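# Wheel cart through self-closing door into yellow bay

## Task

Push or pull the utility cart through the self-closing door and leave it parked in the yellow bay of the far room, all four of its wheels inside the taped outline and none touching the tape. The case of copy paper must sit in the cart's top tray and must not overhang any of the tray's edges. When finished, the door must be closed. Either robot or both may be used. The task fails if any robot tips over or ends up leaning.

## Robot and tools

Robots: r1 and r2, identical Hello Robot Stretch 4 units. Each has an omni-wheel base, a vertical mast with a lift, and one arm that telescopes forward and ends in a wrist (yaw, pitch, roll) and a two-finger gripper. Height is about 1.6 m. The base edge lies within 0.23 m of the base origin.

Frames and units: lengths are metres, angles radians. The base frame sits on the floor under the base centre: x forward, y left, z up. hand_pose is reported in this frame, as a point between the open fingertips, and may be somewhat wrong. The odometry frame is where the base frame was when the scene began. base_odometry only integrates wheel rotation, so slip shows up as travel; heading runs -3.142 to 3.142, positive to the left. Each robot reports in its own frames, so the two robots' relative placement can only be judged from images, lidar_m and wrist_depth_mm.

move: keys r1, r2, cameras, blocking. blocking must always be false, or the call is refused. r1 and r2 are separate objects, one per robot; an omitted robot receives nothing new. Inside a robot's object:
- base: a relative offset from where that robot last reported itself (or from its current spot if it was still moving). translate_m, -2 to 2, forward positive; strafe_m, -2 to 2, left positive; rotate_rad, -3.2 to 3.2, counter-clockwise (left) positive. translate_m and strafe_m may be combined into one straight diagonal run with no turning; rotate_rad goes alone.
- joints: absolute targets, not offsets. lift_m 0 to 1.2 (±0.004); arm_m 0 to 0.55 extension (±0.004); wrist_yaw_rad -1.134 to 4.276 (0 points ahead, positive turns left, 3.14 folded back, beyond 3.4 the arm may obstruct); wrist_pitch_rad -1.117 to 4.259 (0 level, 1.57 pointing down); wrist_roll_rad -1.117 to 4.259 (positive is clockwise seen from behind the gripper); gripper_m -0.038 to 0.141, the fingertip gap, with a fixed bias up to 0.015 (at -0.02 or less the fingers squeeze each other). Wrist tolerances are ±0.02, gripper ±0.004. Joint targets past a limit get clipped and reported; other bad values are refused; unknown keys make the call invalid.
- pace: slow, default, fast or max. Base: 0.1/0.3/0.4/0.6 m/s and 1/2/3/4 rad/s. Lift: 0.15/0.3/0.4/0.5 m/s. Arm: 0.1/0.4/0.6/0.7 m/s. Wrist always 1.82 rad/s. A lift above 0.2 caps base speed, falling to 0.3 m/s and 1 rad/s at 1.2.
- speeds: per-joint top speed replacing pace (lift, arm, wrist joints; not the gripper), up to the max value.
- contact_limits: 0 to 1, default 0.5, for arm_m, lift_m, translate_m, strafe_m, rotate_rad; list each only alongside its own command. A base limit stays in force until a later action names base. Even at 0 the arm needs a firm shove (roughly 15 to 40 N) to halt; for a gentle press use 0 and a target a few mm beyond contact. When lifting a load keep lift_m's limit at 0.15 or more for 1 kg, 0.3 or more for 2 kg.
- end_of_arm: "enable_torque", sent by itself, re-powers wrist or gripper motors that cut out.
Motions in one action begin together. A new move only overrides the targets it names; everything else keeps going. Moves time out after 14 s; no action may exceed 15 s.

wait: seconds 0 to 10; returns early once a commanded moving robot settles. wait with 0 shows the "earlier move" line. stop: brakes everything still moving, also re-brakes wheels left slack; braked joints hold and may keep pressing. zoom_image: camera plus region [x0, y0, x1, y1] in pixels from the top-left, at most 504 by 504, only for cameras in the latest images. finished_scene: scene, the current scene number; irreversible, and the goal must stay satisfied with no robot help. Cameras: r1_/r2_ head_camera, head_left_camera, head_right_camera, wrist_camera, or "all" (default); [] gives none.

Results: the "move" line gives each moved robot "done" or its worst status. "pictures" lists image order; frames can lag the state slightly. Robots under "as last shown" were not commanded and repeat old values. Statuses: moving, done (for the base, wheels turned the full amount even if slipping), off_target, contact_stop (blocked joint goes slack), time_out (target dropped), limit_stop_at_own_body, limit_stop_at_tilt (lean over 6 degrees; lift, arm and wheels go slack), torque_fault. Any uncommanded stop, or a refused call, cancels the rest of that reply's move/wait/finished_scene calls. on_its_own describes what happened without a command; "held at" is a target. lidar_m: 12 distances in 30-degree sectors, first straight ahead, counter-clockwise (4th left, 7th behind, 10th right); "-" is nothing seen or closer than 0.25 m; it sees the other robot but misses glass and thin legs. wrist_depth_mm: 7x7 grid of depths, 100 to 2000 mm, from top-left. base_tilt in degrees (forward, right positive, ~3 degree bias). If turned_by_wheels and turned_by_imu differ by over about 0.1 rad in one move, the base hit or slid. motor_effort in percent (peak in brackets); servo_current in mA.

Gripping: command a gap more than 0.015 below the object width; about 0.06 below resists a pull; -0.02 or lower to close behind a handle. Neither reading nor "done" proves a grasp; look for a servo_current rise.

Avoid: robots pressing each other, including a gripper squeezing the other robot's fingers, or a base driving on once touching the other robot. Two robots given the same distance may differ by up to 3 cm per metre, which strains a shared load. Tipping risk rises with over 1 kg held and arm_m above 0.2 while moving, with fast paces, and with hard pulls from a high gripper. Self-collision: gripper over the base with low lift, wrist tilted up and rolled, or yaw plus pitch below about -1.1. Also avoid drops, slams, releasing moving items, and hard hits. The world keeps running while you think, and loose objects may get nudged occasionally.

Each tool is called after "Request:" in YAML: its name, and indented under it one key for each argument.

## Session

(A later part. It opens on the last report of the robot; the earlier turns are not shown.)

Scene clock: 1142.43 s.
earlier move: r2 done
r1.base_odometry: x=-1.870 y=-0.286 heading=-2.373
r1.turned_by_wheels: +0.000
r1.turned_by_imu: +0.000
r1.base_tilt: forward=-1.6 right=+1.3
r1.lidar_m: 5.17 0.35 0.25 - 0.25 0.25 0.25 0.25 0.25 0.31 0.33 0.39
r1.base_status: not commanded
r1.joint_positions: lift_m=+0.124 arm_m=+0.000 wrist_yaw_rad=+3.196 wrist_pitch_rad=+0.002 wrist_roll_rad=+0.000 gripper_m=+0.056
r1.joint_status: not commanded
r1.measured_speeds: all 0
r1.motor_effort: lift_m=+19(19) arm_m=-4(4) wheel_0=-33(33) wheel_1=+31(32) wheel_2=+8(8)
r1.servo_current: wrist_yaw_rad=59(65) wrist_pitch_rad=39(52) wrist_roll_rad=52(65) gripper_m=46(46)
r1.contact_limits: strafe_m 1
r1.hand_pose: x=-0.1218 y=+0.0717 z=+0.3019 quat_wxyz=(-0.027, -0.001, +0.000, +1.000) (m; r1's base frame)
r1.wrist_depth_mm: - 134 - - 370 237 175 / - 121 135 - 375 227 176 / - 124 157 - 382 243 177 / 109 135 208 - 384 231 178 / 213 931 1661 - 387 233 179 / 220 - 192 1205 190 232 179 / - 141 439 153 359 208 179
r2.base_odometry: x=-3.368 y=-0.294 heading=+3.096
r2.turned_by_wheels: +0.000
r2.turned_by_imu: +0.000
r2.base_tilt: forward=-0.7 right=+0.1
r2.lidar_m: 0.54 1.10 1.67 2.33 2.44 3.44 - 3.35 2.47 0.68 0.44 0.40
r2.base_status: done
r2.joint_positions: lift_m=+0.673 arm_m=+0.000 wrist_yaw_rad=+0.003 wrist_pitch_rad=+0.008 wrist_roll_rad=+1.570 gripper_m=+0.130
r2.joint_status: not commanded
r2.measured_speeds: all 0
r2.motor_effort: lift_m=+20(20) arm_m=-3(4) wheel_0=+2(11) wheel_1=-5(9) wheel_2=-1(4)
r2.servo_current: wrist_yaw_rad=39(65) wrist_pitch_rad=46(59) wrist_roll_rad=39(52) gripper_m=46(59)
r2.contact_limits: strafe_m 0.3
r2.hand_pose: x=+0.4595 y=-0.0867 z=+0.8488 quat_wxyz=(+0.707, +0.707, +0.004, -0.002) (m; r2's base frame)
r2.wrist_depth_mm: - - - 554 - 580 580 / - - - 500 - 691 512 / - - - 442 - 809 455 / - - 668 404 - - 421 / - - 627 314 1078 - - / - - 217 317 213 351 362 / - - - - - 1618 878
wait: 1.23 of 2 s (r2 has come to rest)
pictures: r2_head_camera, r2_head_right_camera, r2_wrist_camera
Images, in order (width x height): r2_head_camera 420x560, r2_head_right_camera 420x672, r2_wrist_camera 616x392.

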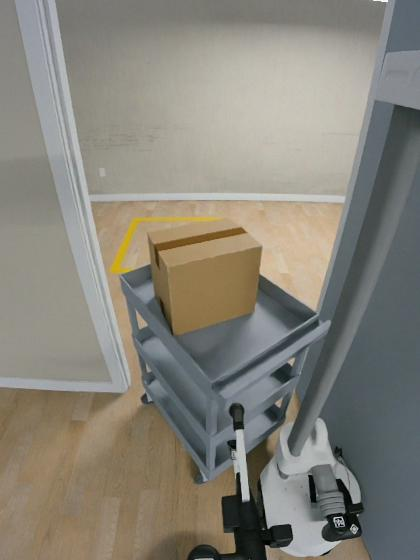

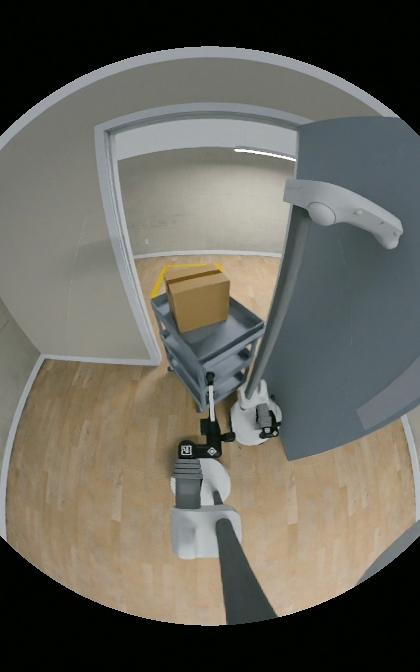

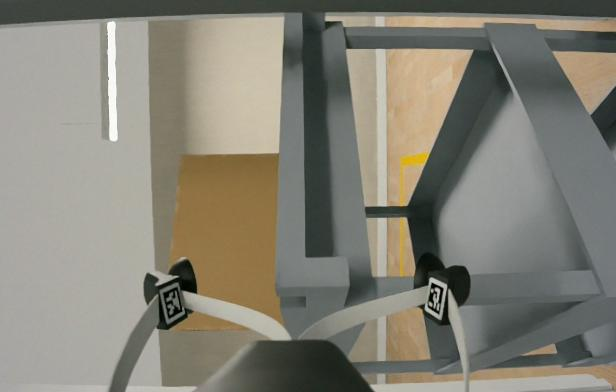

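Request:
move:
  blocking: false
  r2: {"base":{"translate_m":0.11},"pace":"slow","contact_limits":{"translate_m":0.3}}
  cameras: []

Request:
wait:
  seconds: 3
  cameras: ["r2_head_camera","r2_wrist_camera"]

Scene clock: 1148.13 s.
move: r2 moving
r1: as last shown
r1.lidar_m: 5.17 0.33 0.25 - 0.25 0.25 0.25 0.25 0.25 0.30 0.34 0.41
r1.motor_effort: lift_m=+19(19) arm_m=-3(4) wheel_0=-32(33) wheel_1=+31(32) wheel_2=+8(8)
r1.servo_current: wrist_yaw_rad=52(65) wrist_pitch_rad=39(46) wrist_roll_rad=52(59) gripper_m=39(46)
r1.contact_limits: strafe_m 1
r1.wrist_depth_mm: - 134 - - 368 238 174 / - 121 135 - 377 229 177 / - 124 157 - 382 242 177 / 109 135 208 - 382 230 179 / 212 917 1618 - 387 233 180 / 220 - 191 1160 191 233 179 / - 141 433 153 359 208 179
r2.base_odometry: x=-3.381 y=-0.294 heading=+3.096
r2.turned_by_wheels: +0.000
r2.turned_by_imu: +0.001
r2.base_tilt: forward=-0.7 right=+0.0
r2.lidar_m: 0.52 1.11 1.62 2.31 2.44 3.40 - 3.32 2.52 0.68 0.44 0.43
r2.base_status: translate_m moving
r2.joint_positions: lift_m=+0.673 arm_m=+0.000 wrist_yaw_rad=+0.003 wrist_pitch_rad=+0.008 wrist_roll_rad=+1.570 gripper_m=+0.130
r2.joint_status: not commanded
r2.measured_speeds: translate_m=+0.049 strafe_m=+0.000 rotate_rad=+0.002 lift_m=+0.000 arm_m=+0.000 wrist_yaw_rad=+0.000 wrist_pitch_rad=+0.000 wrist_roll_rad=+0.000
r2.motor_effort: lift_m=+20(20) arm_m=-4(4) wheel_0=+7(7) wheel_1=+6(6) wheel_2=-10(11)
r2.servo_current: wrist_yaw_rad=33(59) wrist_pitch_rad=46(52) wrist_roll_rad=46(52) gripper_m=59(59)
r2.contact_limits: translate_m 0.3
r2.hand_pose: x=+0.4595 y=-0.0867 z=+0.8488 quat_wxyz=(+0.707, +0.707, +0.004, -0.002) (m; r2's base frame)
r2.wrist_depth_mm: - - - 549 - 621 574 / - - - 496 - 683 500 / - - - 442 - 809 442 / - - 661 394 - - 407 / - - 615 306 - - - / - - 580 297 195 347 351 / - - - - - - 878
pictures: none
No camera images: "cameras" was empty.

Scene clock: 1150.03 s.
earlier move: r2 done
r1.base_odometry: x=-1.870 y=-0.286 heading=-2.373
r1.turned_by_wheels: +0.000
r1.turned_by_imu: +0.000
r1.base_tilt: forward=-1.6 right=+1.3
r1.lidar_m: 5.15 0.35 0.25 - 0.25 0.25 0.25 0.25 0.25 0.30 0.29 0.35
r1.base_status: not commanded
r1.joint_positions: lift_m=+0.124 arm_m=+0.000 wrist_yaw_rad=+3.196 wrist_pitch_rad=+0.002 wrist_roll_rad=+0.000 gripper_m=+0.056
r1.joint_status: not commanded
r1.measured_speeds: all 0
r1.motor_effort: lift_m=+19(19) arm_m=-3(4) wheel_0=-33(33) wheel_1=+32(32) wheel_2=+8(8)
r1.servo_current: wrist_yaw_rad=59(72) wrist_pitch_rad=33(52) wrist_roll_rad=52(65) gripper_m=46(52)
r1.contact_limits: strafe_m 1
r1.hand_pose: x=-0.1218 y=+0.0717 z=+0.3019 quat_wxyz=(-0.027, -0.001, +0.000, +1.000) (m; r1's base frame)
r1.wrist_depth_mm: - 134 - - 370 237 175 / - 121 135 - 377 228 176 / - 124 157 - 379 242 177 / 108 135 209 - 384 231 178 / 213 931 1708 - 387 233 179 / 220 - 192 1182 191 234 179 / - 141 439 154 359 208 179
r2.base_odometry: x=-3.478 y=-0.289 heading=+3.096
r2.turned_by_wheels: +0.000
r2.turned_by_imu: +0.000
r2.base_tilt: forward=-0.7 right=+0.1
r2.lidar_m: 0.46 0.93 1.50 2.33 2.43 3.45 - 3.36 2.52 0.67 0.36 0.38
r2.base_status: done
r2.joint_positions: lift_m=+0.673 arm_m=+0.000 wrist_yaw_rad=+0.003 wrist_pitch_rad=+0.008 wrist_roll_rad=+1.570 gripper_m=+0.130
r2.joint_status: not commanded
r2.measured_speeds: all 0
r2.motor_effort: lift_m=+20(20) arm_m=-3(4) wheel_0=+3(9) wheel_1=+3(8) wheel_2=-7(11)
r2.servo_current: wrist_yaw_rad=46(59) wrist_pitch_rad=52(52) wrist_roll_rad=52(59) gripper_m=59(59)
r2.contact_limits: translate_m 0.3
r2.hand_pose: x=+0.4595 y=-0.0867 z=+0.8488 quat_wxyz=(+0.707, +0.707, +0.004, -0.002) (m; r2's base frame)
r2.wrist_depth_mm: - - - 427 - 1756 442 / - - - 366 - 1808 - / - - - 268 - 750 - / - - 559 293 842 - - / - - 530 220 272 - - / - - 488 195 195 251 255 / - - 480 - 255 266 -
wait: 1.90 of 3 s (r2 has come to rest)
pictures: r2_head_camera, r2_wrist_camera
Images, in order (width x height): r2_head_camera 420x560, r2_wrist_camera 616x392.

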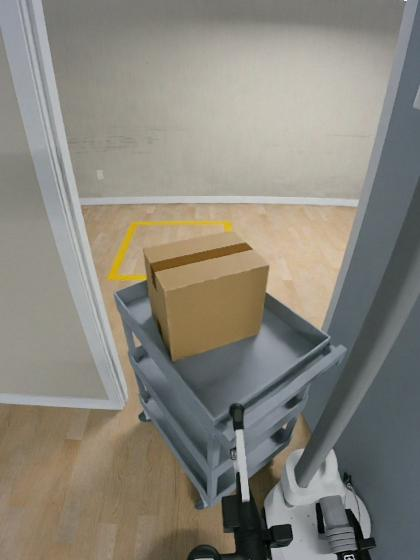

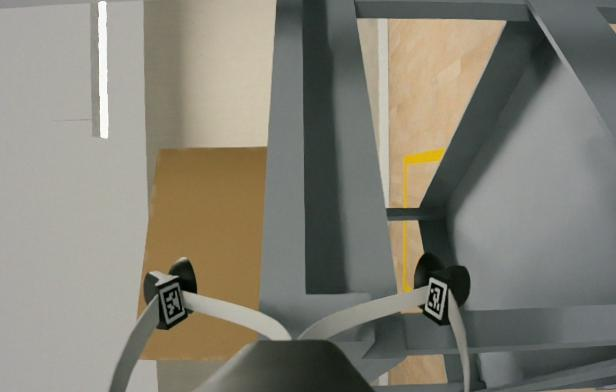

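Request:
move:
  blocking: false
  r2: {"base":{"translate_m":0.05,"strafe_m":-0.045},"pace":"slow","contact_limits":{"translate_m":0.3}}
  cameras: []

Request:
wait:
  seconds: 3
  cameras: ["r2_head_camera","r2_wrist_camera"]

Scene clock: 1161.60 s.
move: r2 moving
r1: as last shown
r1.lidar_m: 5.16 0.35 0.25 - 0.25 0.25 0.25 0.25 0.25 0.30 0.28 0.34
r1.motor_effort: lift_m=+19(19) arm_m=-4(4) wheel_0=-32(33) wheel_1=+32(32) wheel_2=+8(8)
r1.servo_current: wrist_yaw_rad=52(59) wrist_pitch_rad=33(52) wrist_roll_rad=52(65) gripper_m=39(46)
r1.contact_limits: strafe_m 1
r1.wrist_depth_mm: - 134 - - 368 238 175 / - 121 134 - 377 229 175 / - 124 157 - 384 242 177 / 109 135 208 - 384 231 179 / 212 931 1661 - 387 232 180 / 221 - 193 1160 190 232 179 / - 140 439 153 357 208 179
r2.base_odometry: x=-3.487 y=-0.280 heading=+3.095
r2.turned_by_wheels: -0.001
r2.turned_by_imu: +0.000
r2.base_tilt: forward=-0.7 right=+0.0
r2.lidar_m: 0.46 0.89 1.50 2.32 2.45 3.45 - 3.32 2.51 0.64 0.33 0.37
r2.base_status: translate_m moving; strafe_m moving
r2.joint_positions: lift_m=+0.673 arm_m=+0.000 wrist_yaw_rad=+0.003 wrist_pitch_rad=+0.008 wrist_roll_rad=+1.570 gripper_m=+0.130
r2.joint_status: not commanded
r2.measured_speeds: translate_m=+0.038 strafe_m=-0.034 rotate_rad=+0.000 lift_m=+0.000 arm_m=+0.000 wrist_yaw_rad=+0.000 wrist_pitch_rad=+0.000 wrist_roll_rad=+0.000
r2.motor_effort: lift_m=+20(20) arm_m=-4(4) wheel_0=+5(9) wheel_1=-8(8) wheel_2=-8(11)
r2.servo_current: wrist_yaw_rad=46(59) wrist_pitch_rad=52(52) wrist_roll_rad=59(59) gripper_m=46(52)
r2.contact_limits: translate_m 0.3
r2.hand_pose: x=+0.4595 y=-0.0867 z=+0.8488 quat_wxyz=(+0.707, +0.707, +0.004, -0.002) (m; r2's base frame)
r2.wrist_depth_mm: - - - 424 - 1756 433 / - - - 362 - 1808 - / - - - 264 - 741 - / - - 549 289 312 - - / - - 521 264 274 - - / - - 488 195 195 - - / - - 477 - 239 244 244
pictures: none
No camera images: "cameras" was empty.

Scene clock: 1162.97 s.
earlier move: r2 done
r1.base_odometry: x=-1.870 y=-0.286 heading=-2.373
r1.turned_by_wheels: +0.000
r1.turned_by_imu: +0.000
r1.base_tilt: forward=-1.6 right=+1.3
r1.lidar_m: 5.17 0.32 0.25 - 0.25 0.26 0.25 0.25 0.25 0.26 0.25 0.29
r1.base_status: not commanded
r1.joint_positions: lift_m=+0.124 arm_m=+0.000 wrist_yaw_rad=+3.196 wrist_pitch_rad=+0.002 wrist_roll_rad=+0.000 gripper_m=+0.056
r1.joint_status: not commanded
r1.measured_speeds: all 0
r1.motor_effort: lift_m=+19(19) arm_m=-4(4) wheel_0=-33(33) wheel_1=+32(32) wheel_2=+8(8)
r1.servo_current: wrist_yaw_rad=52(59) wrist_pitch_rad=46(52) wrist_roll_rad=46(65) gripper_m=39(46)
r1.contact_limits: strafe_m 1
r1.hand_pose: x=-0.1218 y=+0.0717 z=+0.3019 quat_wxyz=(-0.027, -0.001, +0.000, +1.000) (m; r1's base frame)
r1.wrist_depth_mm: - 134 - - 370 237 174 / - 121 135 - 377 229 176 / - 124 157 - 379 242 177 / 108 135 208 - 382 232 179 / 211 946 1661 - 387 233 179 / 220 - 192 1205 191 233 179 / - 140 439 154 357 208 179
r2.base_odometry: x=-3.526 y=-0.242 heading=+3.095
r2.turned_by_wheels: +0.000
r2.turned_by_imu: +0.000
r2.base_tilt: forward=-0.6 right=+0.1
r2.lidar_m: 0.41 0.69 1.44 2.38 2.49 3.48 - 3.28 2.47 0.62 0.30 0.32
r2.base_status: done
r2.joint_positions: lift_m=+0.673 arm_m=+0.000 wrist_yaw_rad=+0.003 wrist_pitch_rad=+0.008 wrist_roll_rad=+1.570 gripper_m=+0.130
r2.joint_status: not commanded
r2.measured_speeds: all 0
r2.motor_effort: lift_m=+20(20) arm_m=-3(4) wheel_0=+3(12) wheel_1=-5(8) wheel_2=-6(11)
r2.servo_current: wrist_yaw_rad=46(59) wrist_pitch_rad=46(59) wrist_roll_rad=39(59) gripper_m=46(52)
r2.contact_limits: translate_m 0.3
r2.hand_pose: x=+0.4595 y=-0.0867 z=+0.8488 quat_wxyz=(+0.707, +0.707, +0.004, -0.002) (m; r2's base frame)
r2.wrist_depth_mm: - - - 387 436 488 415 / - - - 276 - 1808 - / - - - 303 - 691 - / - - 521 273 293 798 - / - - 496 250 255 - - / - 477 217 181 212 - - / - - 455 - - 768 -
wait: 1.37 of 3 s (r2 has come to rest)
pictures: r2_head_camera, r2_wrist_camera
Images, in order (width x height): r2_head_camera 420x560, r2_wrist_camera 616x392.

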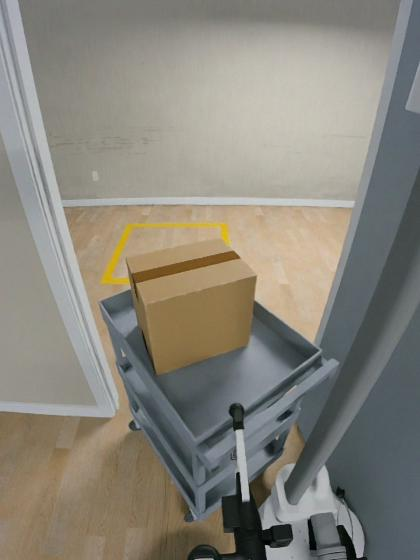

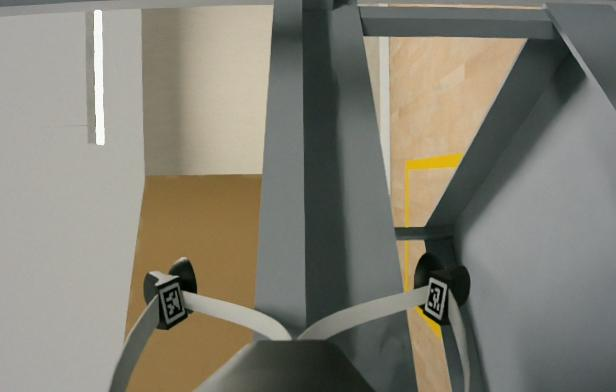

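Request:
move:
  blocking: false
  r2: {"base":{"translate_m":0.03},"pace":"slow","contact_limits":{"translate_m":0.3}}
  cameras: []

Request:
wait:
  seconds: 2
  cameras: []

Request:
move:
  blocking: false
  r2: {"joints":{"gripper_m":0.01}}
  cameras: []

Request:
wait:
  seconds: 2.5
  cameras: ["r2_wrist_camera"]

Scene clock: 1168.30 s.
move: r2 moving
r1: as last shown
r1.lidar_m: 5.16 0.33 0.25 - 0.25 0.25 0.25 0.25 0.25 0.26 0.26 0.29
r1.motor_effort: lift_m=+19(19) arm_m=-4(4) wheel_0=-32(33) wheel_1=+31(32) wheel_2=+8(8)
r1.servo_current: wrist_yaw_rad=46(65) wrist_pitch_rad=39(46) wrist_roll_rad=39(65) gripper_m=39(46)
r1.contact_limits: strafe_m 1
r1.wrist_depth_mm: - 134 - - 370 237 174 / - 121 134 - 375 229 176 / - 124 157 - 379 243 177 / 109 135 208 - 384 231 179 / 213 946 1708 - 389 231 179 / 220 - 192 1160 191 233 180 / - 140 436 153 359 208 179
r2.base_odometry: x=-3.538 y=-0.242 heading=+3.095
r2.turned_by_wheels: +0.000
r2.turned_by_imu: +0.001
r2.base_tilt: forward=-0.7 right=+0.1
r2.lidar_m: 0.39 0.70 1.39 2.36 2.51 3.52 - 3.28 2.47 0.44 0.30 0.28
r2.base_status: translate_m moving
r2.joint_positions: lift_m=+0.673 arm_m=+0.000 wrist_yaw_rad=+0.002 wrist_pitch_rad=+0.008 wrist_roll_rad=+1.570 gripper_m=+0.130
r2.joint_status: not commanded
r2.measured_speeds: translate_m=+0.048 strafe_m=+0.000 rotate_rad=-0.002 lift_m=+0.000 arm_m=+0.000 wrist_yaw_rad=-0.004 wrist_pitch_rad=-0.002 wrist_roll_rad=+0.000
r2.motor_effort: lift_m=+20(20) arm_m=-3(4) wheel_0=+6(8) wheel_1=+6(6) wheel_2=-8(11)
r2.servo_current: wrist_yaw_rad=52(65) wrist_pitch_rad=52(59) wrist_roll_rad=46(52) gripper_m=52(52)
r2.contact_limits: translate_m 0.3
r2.hand_pose: x=+0.4595 y=-0.0867 z=+0.8488 quat_wxyz=(+0.707, +0.707, +0.004, -0.002) (m; r2's base frame)
r2.wrist_depth_mm: - - - 375 421 1366 413 / - - - 324 - 1661 525 / - - - 290 - 1808 - / - - 512 212 285 788 - / - - 484 193 246 - - / - 469 204 173 213 - - / - 452 445 - - 768 -
pictures: none
No camera images: "cameras" was empty.

Scene clock: 1169.17 s.
earlier move: r2 done
r1.base_odometry: x=-1.870 y=-0.286 heading=-2.373
r1.turned_by_wheels: +0.000
r1.turned_by_imu: +0.000
r1.base_tilt: forward=-1.6 right=+1.3
r1.lidar_m: 5.16 0.34 0.25 - 0.25 0.25 0.26 0.25 0.25 0.25 0.25 0.29
r1.base_status: not commanded
r1.joint_positions: lift_m=+0.124 arm_m=+0.000 wrist_yaw_rad=+3.196 wrist_pitch_rad=+0.002 wrist_roll_rad=+0.000 gripper_m=+0.056
r1.joint_status: not commanded
r1.measured_speeds: all 0
r1.motor_effort: lift_m=+19(19) arm_m=-3(4) wheel_0=-33(33) wheel_1=+31(32) wheel_2=+8(8)
r1.servo_current: wrist_yaw_rad=46(72) wrist_pitch_rad=46(46) wrist_roll_rad=46(65) gripper_m=39(46)
r1.contact_limits: strafe_m 1
r1.hand_pose: x=-0.1218 y=+0.0717 z=+0.3019 quat_wxyz=(-0.027, -0.001, +0.000, +1.000) (m; r1's base frame)
r1.wrist_depth_mm: - 134 - - 370 237 174 / - 121 134 - 377 229 175 / - 124 157 - 379 243 177 / 109 135 208 - 384 231 179 / 213 931 1708 - 389 232 179 / 220 - 192 1182 191 231 179 / - 140 436 153 359 208 179
r2.base_odometry: x=-3.555 y=-0.241 heading=+3.095
r2.turned_by_wheels: -0.001
r2.turned_by_imu: -0.001
r2.base_tilt: forward=-0.7 right=+0.1
r2.lidar_m: 0.38 0.66 1.38 2.36 2.52 3.48 - 3.30 2.47 0.35 0.25 0.30
r2.base_status: done
r2.joint_positions: lift_m=+0.673 arm_m=+0.000 wrist_yaw_rad=-0.001 wrist_pitch_rad=+0.003 wrist_roll_rad=+1.570 gripper_m=+0.130
r2.joint_status: not commanded
r2.measured_speeds: all 0
r2.motor_effort: lift_m=+20(20) arm_m=-3(4) wheel_0=+3(8) wheel_1=+4(6) wheel_2=-10(11)
r2.servo_current: wrist_yaw_rad=59(65) wrist_pitch_rad=52(59) wrist_roll_rad=52(59) gripper_m=52(59)
r2.contact_limits: translate_m 0.3
r2.hand_pose: x=+0.4592 y=-0.0877 z=+0.8500 quat_wxyz=(+0.707, +0.707, +0.001, -0.002) (m; r2's base frame)
r2.wrist_depth_mm: - - - 359 399 1397 407 / - - - 247 - 1708 492 / - - - 219 293 1921 - / - - 500 196 264 759 - / - - 477 178 236 842 - / - 215 442 160 209 186 - / - 433 433 - 202 - -
wait: 0.87 of 2 s (r2 has come to rest)
pictures: none
No camera images: "cameras" was empty.

Scene clock: 1169.67 s.
move: r2 moving
r1: as last shown
r1.lidar_m: 5.17 0.35 0.25 - 0.25 0.25 0.25 0.25 0.26 0.25 0.25 0.28
r1.servo_current: wrist_yaw_rad=52(65) wrist_pitch_rad=33(52) wrist_roll_rad=46(72) gripper_m=39(52)
r1.contact_limits: strafe_m 1
r1.wrist_depth_mm: - 134 - - 373 237 174 / - 121 134 - 375 228 176 / - 124 157 - 382 243 177 / 108 135 208 - 382 232 178 / 213 946 1708 - 387 232 179 / 220 - 193 1182 191 234 179 / - 140 442 153 359 208 179
r2.base_odometry: x=-3.555 y=-0.241 heading=+3.095
r2.turned_by_wheels: +0.000
r2.turned_by_imu: +0.000
r2.base_tilt: forward=-0.7 right=+0.1
r2.lidar_m: 0.38 0.64 1.39 2.37 2.49 3.50 - 3.31 2.46 0.36 0.26 0.31
r2.base_status: not commanded
r2.joint_positions: lift_m=+0.673 arm_m=+0.000 wrist_yaw_rad=-0.001 wrist_pitch_rad=+0.003 wrist_roll_rad=+1.570 gripper_m=+0.117
r2.joint_status: gripper_m moving
r2.measured_speeds: all 0
r2.motor_effort: lift_m=+20(20) arm_m=-4(4) wheel_0=+3(3) wheel_1=+3(4) wheel_2=-11(11)
r2.servo_current: wrist_yaw_rad=52(59) wrist_pitch_rad=39(52) wrist_roll_rad=52(59) gripper_m=130(130)
r2.contact_limits: translate_m 0.3
r2.hand_pose: x=+0.4592 y=-0.0877 z=+0.8500 quat_wxyz=(+0.707, +0.707, +0.001, -0.002) (m; r2's base frame)
r2.wrist_depth_mm: - - - 357 402 1366 410 / - - - 307 - 1708 492 / - - - 276 301 1863 - / - - 500 250 264 798 - / - 484 477 228 236 - - / - 455 216 160 209 - - / - 430 427 - 202 732 -
pictures: none
No camera images: "cameras" was empty.

Scene clock: 1171.23 s.
earlier move: r2 done
r1.base_odometry: x=-1.870 y=-0.286 heading=-2.373
r1.turned_by_wheels: +0.000
r1.turned_by_imu: +0.000
r1.base_tilt: forward=-1.6 right=+1.2
r1.lidar_m: 5.16 0.35 0.25 - 0.25 0.25 0.25 0.25 0.25 0.26 0.25 0.29
r1.base_status: not commanded
r1.joint_positions: lift_m=+0.124 arm_m=+0.000 wrist_yaw_rad=+3.196 wrist_pitch_rad=+0.002 wrist_roll_rad=+0.000 gripper_m=+0.056
r1.joint_status: not commanded
r1.measured_speeds: all 0
r1.motor_effort: lift_m=+19(19) arm_m=-4(4) wheel_0=-33(33) wheel_1=+32(32) wheel_2=+8(8)
r1.servo_current: wrist_yaw_rad=59(65) wrist_pitch_rad=46(52) wrist_roll_rad=46(72) gripper_m=39(52)
r1.contact_limits: strafe_m 1
r1.hand_pose: x=-0.1218 y=+0.0717 z=+0.3019 quat_wxyz=(-0.027, -0.001, +0.000, +1.000) (m; r1's base frame)
r1.wrist_depth_mm: - 135 - - 370 237 174 / - 121 134 - 373 229 176 / - 124 157 - 382 242 176 / 108 135 208 - 387 231 178 / 213 960 466 - 387 232 180 / 220 - 192 1160 191 232 179 / - 141 439 153 359 208 179
r2.base_odometry: x=-3.555 y=-0.241 heading=+3.094
r2.turned_by_wheels: -0.001
r2.turned_by_imu: -0.001
r2.base_tilt: forward=-0.7 right=+0.1
r2.lidar_m: 0.38 0.65 1.38 2.37 2.50 3.49 - 3.29 2.44 0.35 0.28 0.30
r2.base_status: not commanded
r2.joint_positions: lift_m=+0.673 arm_m=+0.000 wrist_yaw_rad=-0.009 wrist_pitch_rad=+0.001 wrist_roll_rad=+1.570 gripper_m=+0.011
r2.joint_status: all done
r2.measured_speeds: all 0
r2.motor_effort: lift_m=+18(20) arm_m=+6(6) wheel_0=-2(3) wheel_1=-1(4) wheel_2=-9(11)
r2.servo_current: wrist_yaw_rad=72(78) wrist_pitch_rad=46(52) wrist_roll_rad=52(59) gripper_m=78(397)
r2.contact_limits: translate_m 0.3
r2.hand_pose: x=+0.4583 y=-0.0901 z=+0.8508 quat_wxyz=(+0.707, +0.707, -0.003, -0.004) (m; r2's base frame)
r2.wrist_depth_mm: - - - 377 407 407 404 / - - - 322 - 1756 500 / - - - 290 307 1808 - / - - 512 262 277 750 - / - - 480 190 242 854 - / - - 189 168 183 798 - / - - 433 - 212 - -
wait: 1.57 of 2.5 s (r2 has come to rest)
pictures: r2_wrist_camera
Images, in order (width x height): r2_wrist_camera 616x392.

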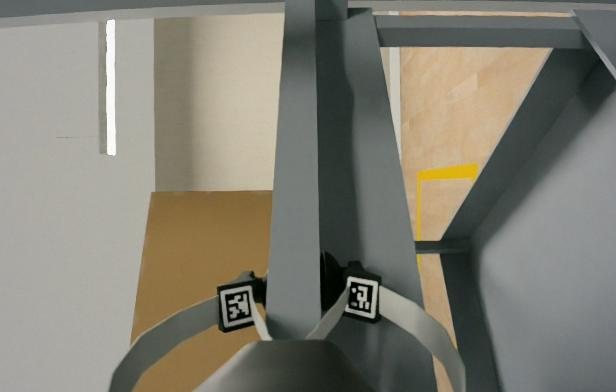

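Request:
move:
  blocking: false
  r2: {"base":{"strafe_m":0.12},"pace":"slow","contact_limits":{"strafe_m":0.6}}
  cameras: []

Request:
wait:
  seconds: 3
  cameras: ["r2_head_camera"]

Scene clock: 1175.90 s.
move: r2 moving
r1: as last shown
r1.base_tilt: forward=-1.6 right=+1.3
r1.lidar_m: 5.18 0.33 0.25 - 0.25 0.25 0.25 0.25 0.25 0.26 0.25 0.31
r1.motor_effort: lift_m=+19(19) arm_m=-4(4) wheel_0=-32(33) wheel_1=+32(32) wheel_2=+8(8)
r1.servo_current: wrist_yaw_rad=72(72) wrist_pitch_rad=46(52) wrist_roll_rad=52(65) gripper_m=46(46)
r1.contact_limits: strafe_m 1
r1.wrist_depth_mm: - 134 - - 370 237 175 / - 121 135 - 382 228 176 / - 124 157 - 382 242 177 / 108 135 209 - 382 230 178 / 212 931 1661 - 387 233 179 / 220 - 191 1160 191 232 179 / - 140 442 153 359 208 179
r2.base_odometry: x=-3.556 y=-0.255 heading=+3.093
r2.turned_by_wheels: -0.001
r2.turned_by_imu: +0.000
r2.base_tilt: forward=-0.7 right=+0.1
r2.lidar_m: 0.35 0.69 1.37 2.36 2.49 3.45 - 3.32 2.49 0.37 0.28 0.28
r2.base_status: strafe_m moving
r2.joint_positions: lift_m=+0.673 arm_m=+0.000 wrist_yaw_rad=-0.011 wrist_pitch_rad=+0.001 wrist_roll_rad=+1.570 gripper_m=+0.011
r2.joint_status: not commanded
r2.measured_speeds: translate_m=+0.000 strafe_m=+0.057 rotate_rad=+0.001 lift_m=+0.000 arm_m=+0.000 wrist_yaw_rad=-0.005 wrist_pitch_rad=-0.001 wrist_roll_rad=+0.000
r2.motor_effort: lift_m=+19(19) arm_m=+6(6) wheel_0=-15(16) wheel_1=+6(8) wheel_2=-5(6)
r2.servo_current: wrist_yaw_rad=59(72) wrist_pitch_rad=39(39) wrist_roll_rad=52(52) gripper_m=78(85)
r2.contact_limits: strafe_m 0.6
r2.hand_pose: x=+0.4582 y=-0.0906 z=+0.8508 quat_wxyz=(+0.707, +0.707, -0.003, -0.004) (m; r2's base frame)
r2.wrist_depth_mm: - - - 368 404 404 402 / - - - 322 - 1756 504 / - - - 290 306 1983 - / - - 508 260 270 798 - / - - 488 189 242 866 - / - - 191 167 183 798 - / - - 433 - 211 - -
pictures: none
No camera images: "cameras" was empty.

Scene clock: 1177.73 s.
earlier move: r2 done
r1.base_odometry: x=-1.870 y=-0.286 heading=-2.373
r1.turned_by_wheels: +0.000
r1.turned_by_imu: +0.000
r1.base_tilt: forward=-1.6 right=+1.3
r1.lidar_m: 5.17 0.33 0.25 - 0.25 0.25 0.50 0.25 0.26 0.33 0.35 0.45
r1.base_status: not commanded
r1.joint_positions: lift_m=+0.124 arm_m=+0.000 wrist_yaw_rad=+3.196 wrist_pitch_rad=+0.002 wrist_roll_rad=+0.000 gripper_m=+0.056
r1.joint_status: not commanded
r1.measured_speeds: all 0
r1.motor_effort: lift_m=+19(19) arm_m=-3(4) wheel_0=-33(33) wheel_1=+32(32) wheel_2=+8(8)
r1.servo_current: wrist_yaw_rad=39(72) wrist_pitch_rad=39(52) wrist_roll_rad=46(65) gripper_m=39(46)
r1.contact_limits: strafe_m 1
r1.hand_pose: x=-0.1218 y=+0.0717 z=+0.3019 quat_wxyz=(-0.027, -0.001, +0.000, +1.000) (m; r1's base frame)
r1.wrist_depth_mm: - 134 - - 373 237 174 / - 121 135 - 377 229 176 / - 124 156 - 382 241 177 / 109 135 208 - 384 231 178 / 213 788 - - 387 233 179 / 219 418 193 1160 191 233 179 / - 151 750 154 359 207 179
r2.base_odometry: x=-3.561 y=-0.360 heading=+3.093
r2.turned_by_wheels: +0.000
r2.turned_by_imu: +0.000
r2.base_tilt: forward=-0.7 right=+0.1
r2.lidar_m: 0.38 0.99 1.39 2.24 2.39 3.31 - 3.46 2.58 0.44 0.37 0.44
r2.base_status: done
r2.joint_positions: lift_m=+0.673 arm_m=+0.000 wrist_yaw_rad=-0.011 wrist_pitch_rad=+0.001 wrist_roll_rad=+1.570 gripper_m=+0.011
r2.joint_status: not commanded
r2.measured_speeds: all 0
r2.motor_effort: lift_m=+19(19) arm_m=+6(6) wheel_0=-6(16) wheel_1=+2(9) wheel_2=-5(6)
r2.servo_current: wrist_yaw_rad=65(78) wrist_pitch_rad=46(46) wrist_roll_rad=46(65) gripper_m=65(85)
r2.contact_limits: strafe_m 0.6
r2.hand_pose: x=+0.4582 y=-0.0906 z=+0.8510 quat_wxyz=(+0.707, +0.707, -0.004, -0.004) (m; r2's base frame)
r2.wrist_depth_mm: - - - 306 324 1708 - / - - - 286 301 1921 - / - - 500 214 278 778 - / - - 492 200 258 878 - / - - 484 191 247 842 - / - - 193 180 183 798 - / - - 466 - - - -
wait: 1.83 of 3 s (r2 has come to rest)
pictures: r2_head_camera
Images, in order (width x height): r2_head_camera 420x560.

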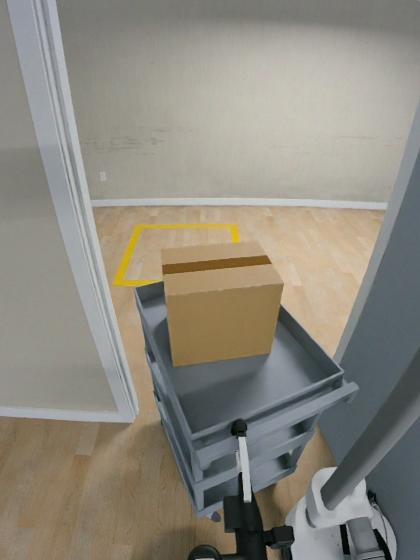

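Request:
move:
  blocking: false
  r2: {"base":{"strafe_m":0.12},"pace":"slow","contact_limits":{"strafe_m":0.6}}
  cameras: []

Request:
wait:
  seconds: 3
  cameras: ["r2_head_camera"]

Scene clock: 1181.30 s.
move: r2 moving
r1: as last shown
r1.lidar_m: 5.16 0.34 0.25 - 0.25 0.25 0.52 0.25 0.26 0.33 0.38 0.48
r1.motor_effort: lift_m=+19(19) arm_m=-4(4) wheel_0=-33(33) wheel_1=+32(32) wheel_2=+8(8)
r1.servo_current: wrist_yaw_rad=59(65) wrist_pitch_rad=39(52) wrist_roll_rad=46(65) gripper_m=39(46)
r1.contact_limits: strafe_m 1
r1.wrist_depth_mm: - 134 - - 368 237 174 / - 121 135 - 379 228 176 / - 124 157 - 379 243 177 / 109 135 208 - 384 230 179 / 212 407 - - 387 233 180 / 220 430 194 1182 191 233 179 / - 163 741 153 357 208 179
r2.base_odometry: x=-3.562 y=-0.375 heading=+3.093
r2.turned_by_wheels: -0.001
r2.turned_by_imu: +0.000
r2.base_tilt: forward=-0.7 right=+0.1
r2.lidar_m: 0.38 1.01 1.38 2.22 2.36 3.31 - 3.47 2.61 0.44 0.36 0.45
r2.base_status: strafe_m moving
r2.joint_positions: lift_m=+0.673 arm_m=+0.000 wrist_yaw_rad=-0.011 wrist_pitch_rad=+0.001 wrist_roll_rad=+1.570 gripper_m=+0.011
r2.joint_status: not commanded
r2.measured_speeds: translate_m=+0.000 strafe_m=+0.058 rotate_rad=-0.001 lift_m=+0.000 arm_m=+0.000 wrist_yaw_rad=+0.000 wrist_pitch_rad=+0.000 wrist_roll_rad=+0.000
r2.motor_effort: lift_m=+18(19) arm_m=+6(6) wheel_0=-10(14) wheel_1=+7(8) wheel_2=-1(4)
r2.servo_current: wrist_yaw_rad=59(78) wrist_pitch_rad=46(46) wrist_roll_rad=46(59) gripper_m=78(78)
r2.contact_limits: strafe_m 0.6
r2.hand_pose: x=+0.4582 y=-0.0906 z=+0.8510 quat_wxyz=(+0.707, +0.707, -0.004, -0.004) (m; r2's base frame)
r2.wrist_depth_mm: - - - 301 317 1756 - / - - - 283 293 1863 - / - - 496 211 276 809 - / - - 492 200 258 866 - / - - 480 189 245 831 - / - - 193 179 183 798 - / - - 469 - - 732 -
pictures: none
No camera images: "cameras" was empty.

Scene clock: 1183.13 s.
earlier move: r2 done
r1.base_odometry: x=-1.870 y=-0.286 heading=-2.373
r1.turned_by_wheels: +0.000
r1.turned_by_imu: +0.000
r1.base_tilt: forward=-1.6 right=+1.3
r1.lidar_m: 5.17 0.34 0.25 - 0.25 0.25 0.52 0.27 0.25 0.45 0.44 3.99
r1.base_status: not commanded
r1.joint_positions: lift_m=+0.124 arm_m=+0.000 wrist_yaw_rad=+3.196 wrist_pitch_rad=+0.002 wrist_roll_rad=+0.000 gripper_m=+0.056
r1.joint_status: not commanded
r1.measured_speeds: all 0
r1.motor_effort: lift_m=+19(19) arm_m=-3(4) wheel_0=-33(33) wheel_1=+32(32) wheel_2=+8(8)
r1.servo_current: wrist_yaw_rad=59(72) wrist_pitch_rad=46(52) wrist_roll_rad=52(65) gripper_m=39(46)
r1.contact_limits: strafe_m 1
r1.hand_pose: x=-0.1218 y=+0.0717 z=+0.3019 quat_wxyz=(-0.027, -0.001, +0.000, +1.000) (m; r1's base frame)
r1.wrist_depth_mm: - 135 - - 370 237 175 / - 121 134 - 377 229 176 / - 124 157 - 382 242 177 / 109 135 208 - 384 231 179 / 213 917 - - 387 233 179 / 221 621 193 1182 191 233 180 / 424 517 750 153 355 208 179
r2.base_odometry: x=-3.567 y=-0.480 heading=+3.093
r2.turned_by_wheels: +0.000
r2.turned_by_imu: +0.000
r2.base_tilt: forward=-0.7 right=+0.1
r2.lidar_m: 0.40 0.95 1.41 2.13 2.25 3.14 - 3.64 2.72 0.52 0.48 0.44
r2.base_status: done
r2.joint_positions: lift_m=+0.673 arm_m=+0.000 wrist_yaw_rad=-0.008 wrist_pitch_rad=+0.001 wrist_roll_rad=+1.570 gripper_m=+0.011
r2.joint_status: not commanded
r2.measured_speeds: all 0
r2.motor_effort: lift_m=+19(19) arm_m=+5(6) wheel_0=-8(15) wheel_1=+2(8) wheel_2=+0(4)
r2.servo_current: wrist_yaw_rad=59(78) wrist_pitch_rad=39(46) wrist_roll_rad=52(59) gripper_m=65(78)
r2.contact_limits: strafe_m 0.6
r2.hand_pose: x=+0.4585 y=-0.0897 z=+0.8510 quat_wxyz=(+0.707, +0.707, -0.003, -0.003) (m; r2's base frame)
r2.wrist_depth_mm: - - - 204 267 1863 - / - - 473 199 260 778 - / - - 473 194 254 878 - / - - 480 191 248 842 - / - - 488 186 243 831 - / - - 193 181 185 - - / - - - - - - -
wait: 1.83 of 3 s (r2 has come to rest)
pictures: r2_head_camera
Images, in order (width x height): r2_head_camera 420x560.

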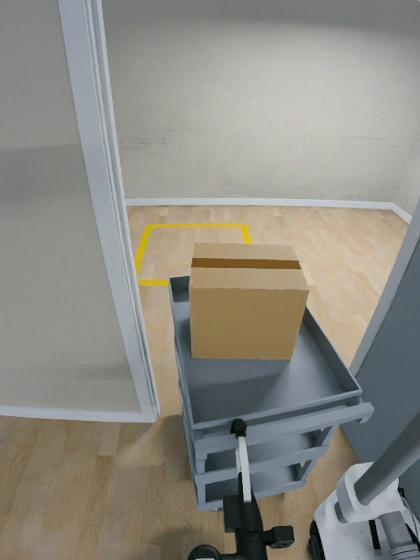

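Request:
move:
  blocking: false
  r2: {"base":{"strafe_m":0.05},"pace":"slow","contact_limits":{"strafe_m":0.6}}
  cameras: []

Request:
wait:
  seconds: 2
  cameras: []

Request:
move:
  blocking: false
  r2: {"base":{"translate_m":0.3},"pace":"slow","contact_limits":{"translate_m":0.6}}
  cameras: []

Request:
wait:
  seconds: 5
  cameras: ["r2_head_camera","r2_wrist_camera"]

Scene clock: 1213.63 s.
move: r2 moving
r1: as last shown
r1.lidar_m: 5.17 0.33 0.25 - 0.25 0.25 0.49 0.28 0.25 0.45 0.49 3.98
r1.motor_effort: lift_m=+19(19) arm_m=-4(4) wheel_0=-33(33) wheel_1=+31(32) wheel_2=+8(8)
r1.servo_current: wrist_yaw_rad=65(78) wrist_pitch_rad=46(52) wrist_roll_rad=46(65) gripper_m=39(46)
r1.contact_limits: strafe_m 1
r1.wrist_depth_mm: - 135 - - 368 237 174 / - 121 134 - 377 229 176 / - 124 157 - 379 243 177 / 109 136 208 - 387 231 179 / 212 931 - - 387 232 179 / 222 627 193 1182 191 234 179 / 433 750 750 153 355 208 179
r2.base_odometry: x=-3.568 y=-0.494 heading=+3.092
r2.turned_by_wheels: -0.001
r2.turned_by_imu: +0.000
r2.base_tilt: forward=-0.6 right=+0.0
r2.lidar_m: 0.37 0.97 1.35 2.10 2.22 3.10 - 3.66 2.74 0.53 0.46 0.44
r2.base_status: strafe_m moving
r2.joint_positions: lift_m=+0.673 arm_m=+0.000 wrist_yaw_rad=-0.008 wrist_pitch_rad=+0.001 wrist_roll_rad=+1.570 gripper_m=+0.011
r2.joint_status: not commanded
r2.measured_speeds: translate_m=+0.000 strafe_m=+0.057 rotate_rad=-0.001 lift_m=+0.000 arm_m=+0.000 wrist_yaw_rad=+0.000 wrist_pitch_rad=+0.000 wrist_roll_rad=+0.000
r2.motor_effort: lift_m=+19(19) arm_m=+5(5) wheel_0=-12(14) wheel_1=+6(7) wheel_2=-1(1)
r2.servo_current: wrist_yaw_rad=59(72) wrist_pitch_rad=39(39) wrist_roll_rad=46(52) gripper_m=65(78)
r2.contact_limits: strafe_m 0.6
r2.hand_pose: x=+0.4585 y=-0.0897 z=+0.8510 quat_wxyz=(+0.707, +0.707, -0.003, -0.003) (m; r2's base frame)
r2.wrist_depth_mm: - - - 202 265 1863 - / - - 466 197 258 809 - / - - 473 193 254 854 - / - - 477 189 247 842 - / - - 488 186 243 831 - / - - 193 182 183 - - / - - - - - - -
pictures: none
No camera images: "cameras" was empty.

Scene clock: 1214.73 s.
earlier move: r2 done
r1.base_odometry: x=-1.870 y=-0.286 heading=-2.373
r1.turned_by_wheels: +0.000
r1.turned_by_imu: +0.000
r1.base_tilt: forward=-1.6 right=+1.3
r1.lidar_m: 5.17 0.34 0.25 - 0.25 0.25 0.51 0.36 0.26 0.49 0.52 3.99
r1.base_status: not commanded
r1.joint_positions: lift_m=+0.124 arm_m=+0.000 wrist_yaw_rad=+3.196 wrist_pitch_rad=+0.002 wrist_roll_rad=+0.000 gripper_m=+0.056
r1.joint_status: not commanded
r1.measured_speeds: all 0
r1.motor_effort: lift_m=+19(19) arm_m=-4(4) wheel_0=-33(33) wheel_1=+32(32) wheel_2=+8(8)
r1.servo_current: wrist_yaw_rad=59(78) wrist_pitch_rad=39(52) wrist_roll_rad=52(65) gripper_m=46(46)
r1.contact_limits: strafe_m 1
r1.hand_pose: x=-0.1218 y=+0.0717 z=+0.3019 quat_wxyz=(-0.027, -0.001, +0.000, +1.000) (m; r1's base frame)
r1.wrist_depth_mm: - 135 - - 368 237 175 / - 121 135 - 377 229 176 / - 124 157 - 377 241 177 / 108 135 208 - 384 231 178 / 212 - - - 389 233 179 / 222 668 194 1160 190 233 179 / 219 759 750 153 357 208 179
r2.base_odometry: x=-3.570 y=-0.530 heading=+3.092
r2.turned_by_wheels: +0.000
r2.turned_by_imu: +0.000
r2.base_tilt: forward=-0.7 right=+0.1
r2.lidar_m: 0.39 0.95 1.38 2.07 2.16 3.05 - 3.71 2.75 0.58 0.50 0.46
r2.base_status: done
r2.joint_positions: lift_m=+0.673 arm_m=+0.000 wrist_yaw_rad=-0.008 wrist_pitch_rad=+0.001 wrist_roll_rad=+1.570 gripper_m=+0.011
r2.joint_status: not commanded
r2.measured_speeds: all 0
r2.motor_effort: lift_m=+19(19) arm_m=+5(5) wheel_0=-9(16) wheel_1=+3(7) wheel_2=+0(2)
r2.servo_current: wrist_yaw_rad=52(72) wrist_pitch_rad=39(46) wrist_roll_rad=52(59) gripper_m=72(78)
r2.contact_limits: strafe_m 0.6
r2.hand_pose: x=+0.4585 y=-0.0897 z=+0.8510 quat_wxyz=(+0.707, +0.707, -0.003, -0.003) (m; r2's base frame)
r2.wrist_depth_mm: - - - 191 252 1708 - / - - 455 189 249 842 - / - - 469 187 247 866 - / - - 477 186 244 842 - / - - 492 183 242 - - / - - 192 182 183 1661 477 / - 120 - - 238 - -
wait: 1.10 of 2 s (r2 has come to rest)
pictures: none
No camera images: "cameras" was empty.

Scene clock: 1215.23 s.
move: r2 moving
r1: as last shown
r1.lidar_m: 5.17 0.34 0.25 - 0.25 0.25 0.53 0.31 0.26 0.49 0.51 4.00
r1.motor_effort: lift_m=+19(19) arm_m=-3(4) wheel_0=-32(33) wheel_1=+31(32) wheel_2=+8(8)
r1.servo_current: wrist_yaw_rad=46(72) wrist_pitch_rad=46(46) wrist_roll_rad=65(65) gripper_m=39(46)
r1.contact_limits: strafe_m 1
r1.wrist_depth_mm: - 134 - - 370 236 175 / - 121 135 - 377 229 176 / - 124 157 - 379 242 177 / 108 135 208 - 384 232 178 / 213 904 - - 384 232 179 / 222 654 194 1182 191 233 179 / 220 759 750 153 359 209 179
r2.base_odometry: x=-3.581 y=-0.529 heading=+3.092
r2.turned_by_wheels: +0.000
r2.turned_by_imu: +0.000
r2.base_tilt: forward=-0.7 right=+0.1
r2.lidar_m: 0.38 0.97 1.36 2.07 2.19 3.05 - 3.68 2.75 0.54 0.53 0.41
r2.base_status: translate_m moving
r2.joint_positions: lift_m=+0.673 arm_m=+0.000 wrist_yaw_rad=-0.008 wrist_pitch_rad=+0.001 wrist_roll_rad=+1.570 gripper_m=+0.010
r2.joint_status: not commanded
r2.measured_speeds: translate_m=+0.047 strafe_m=+0.000 rotate_rad=-0.002 lift_m=+0.000 arm_m=+0.000 wrist_yaw_rad=+0.000 wrist_pitch_rad=+0.000 wrist_roll_rad=+0.000
r2.motor_effort: lift_m=+18(19) arm_m=+5(5) wheel_0=+7(7) wheel_1=+8(8) wheel_2=-16(16)
r2.servo_current: wrist_yaw_rad=52(59) wrist_pitch_rad=39(39) wrist_roll_rad=39(59) gripper_m=59(72)
r2.contact_limits: translate_m 0.6
r2.hand_pose: x=+0.4585 y=-0.0897 z=+0.8510 quat_wxyz=(+0.707, +0.707, -0.003, -0.003) (m; r2's base frame)
r2.wrist_depth_mm: - - - 187 248 1863 - / - - 452 186 246 831 - / - 469 466 185 243 842 - / - - 477 183 240 831 - / - - 492 181 239 820 - / - - 193 178 184 1661 484 / - 123 - - - - -
pictures: none
No camera images: "cameras" was empty.

Scene clock: 1219.03 s.
earlier move: r2 done
r1.base_odometry: x=-1.870 y=-0.286 heading=-2.373
r1.turned_by_wheels: +0.000
r1.turned_by_imu: +0.000
r1.base_tilt: forward=-1.6 right=+1.3
r1.lidar_m: 5.18 0.33 0.25 - 0.25 0.25 0.51 0.41 0.52 0.46 0.54 3.98
r1.base_status: not commanded
r1.joint_positions: lift_m=+0.124 arm_m=+0.000 wrist_yaw_rad=+3.196 wrist_pitch_rad=+0.002 wrist_roll_rad=+0.000 gripper_m=+0.056
r1.joint_status: not commanded
r1.measured_speeds: all 0
r1.motor_effort: lift_m=+19(19) arm_m=-4(4) wheel_0=-33(33) wheel_1=+31(32) wheel_2=+8(8)
r1.servo_current: wrist_yaw_rad=59(72) wrist_pitch_rad=46(52) wrist_roll_rad=39(72) gripper_m=39(52)
r1.contact_limits: strafe_m 1
r1.hand_pose: x=-0.1218 y=+0.0717 z=+0.3019 quat_wxyz=(-0.027, -0.001, +0.000, +1.000) (m; r1's base frame)
r1.wrist_depth_mm: - 135 - - 368 237 174 / - 122 134 - 377 229 175 / - 124 157 - 379 242 177 / 108 135 202 - 384 232 178 / 213 - - - 387 233 179 / 517 615 190 1160 191 233 179 / 219 759 750 153 357 208 179
r2.base_odometry: x=-3.869 y=-0.515 heading=+3.093
r2.turned_by_wheels: +0.001
r2.turned_by_imu: +0.002
r2.base_tilt: forward=-0.7 right=+0.1
r2.lidar_m: 0.40 0.67 0.95 2.07 2.17 3.03 - 3.70 0.55 0.45 0.50 0.42
r2.base_status: done
r2.joint_positions: lift_m=+0.673 arm_m=+0.000 wrist_yaw_rad=+0.003 wrist_pitch_rad=+0.001 wrist_roll_rad=+1.570 gripper_m=+0.010
r2.joint_status: not commanded
r2.measured_speeds: all 0
r2.motor_effort: lift_m=+19(19) arm_m=+5(5) wheel_0=+6(14) wheel_1=+5(9) wheel_2=-7(18)
r2.servo_current: wrist_yaw_rad=39(65) wrist_pitch_rad=39(46) wrist_roll_rad=46(59) gripper_m=65(72)
r2.contact_limits: translate_m 0.6
r2.hand_pose: x=+0.4595 y=-0.0866 z=+0.8510 quat_wxyz=(+0.707, +0.707, +0.001, +0.001) (m; r2's base frame)
r2.wrist_depth_mm: - 394 394 150 202 759 - / - 424 418 207 210 778 - / - 459 449 159 216 798 - / - - 480 167 225 - - / - - - 172 234 1863 496 / - - 194 177 185 1708 1229 / - - - - 251 267 276
wait: 3.80 of 5 s (r2 has come to rest)
pictures: r2_head_camera, r2_wrist_camera
Images, in order (width x height): r2_head_camera 420x560, r2_wrist_camera 616x392.

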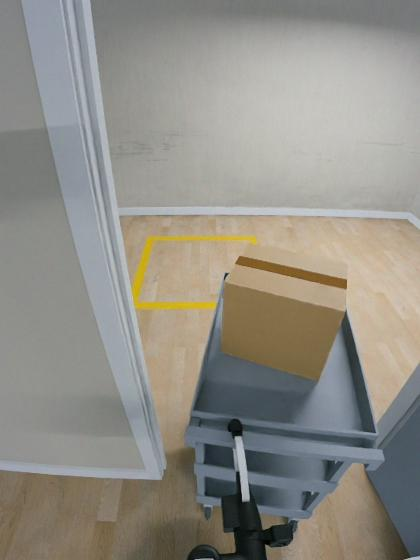

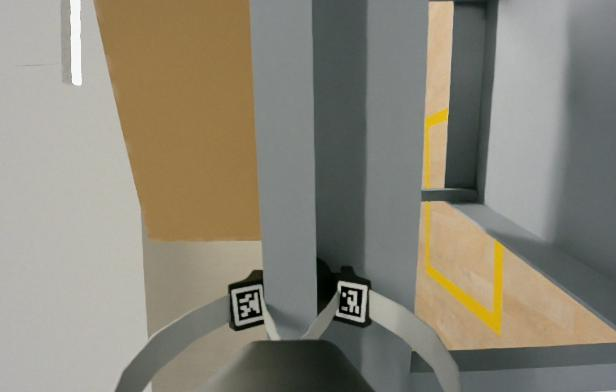

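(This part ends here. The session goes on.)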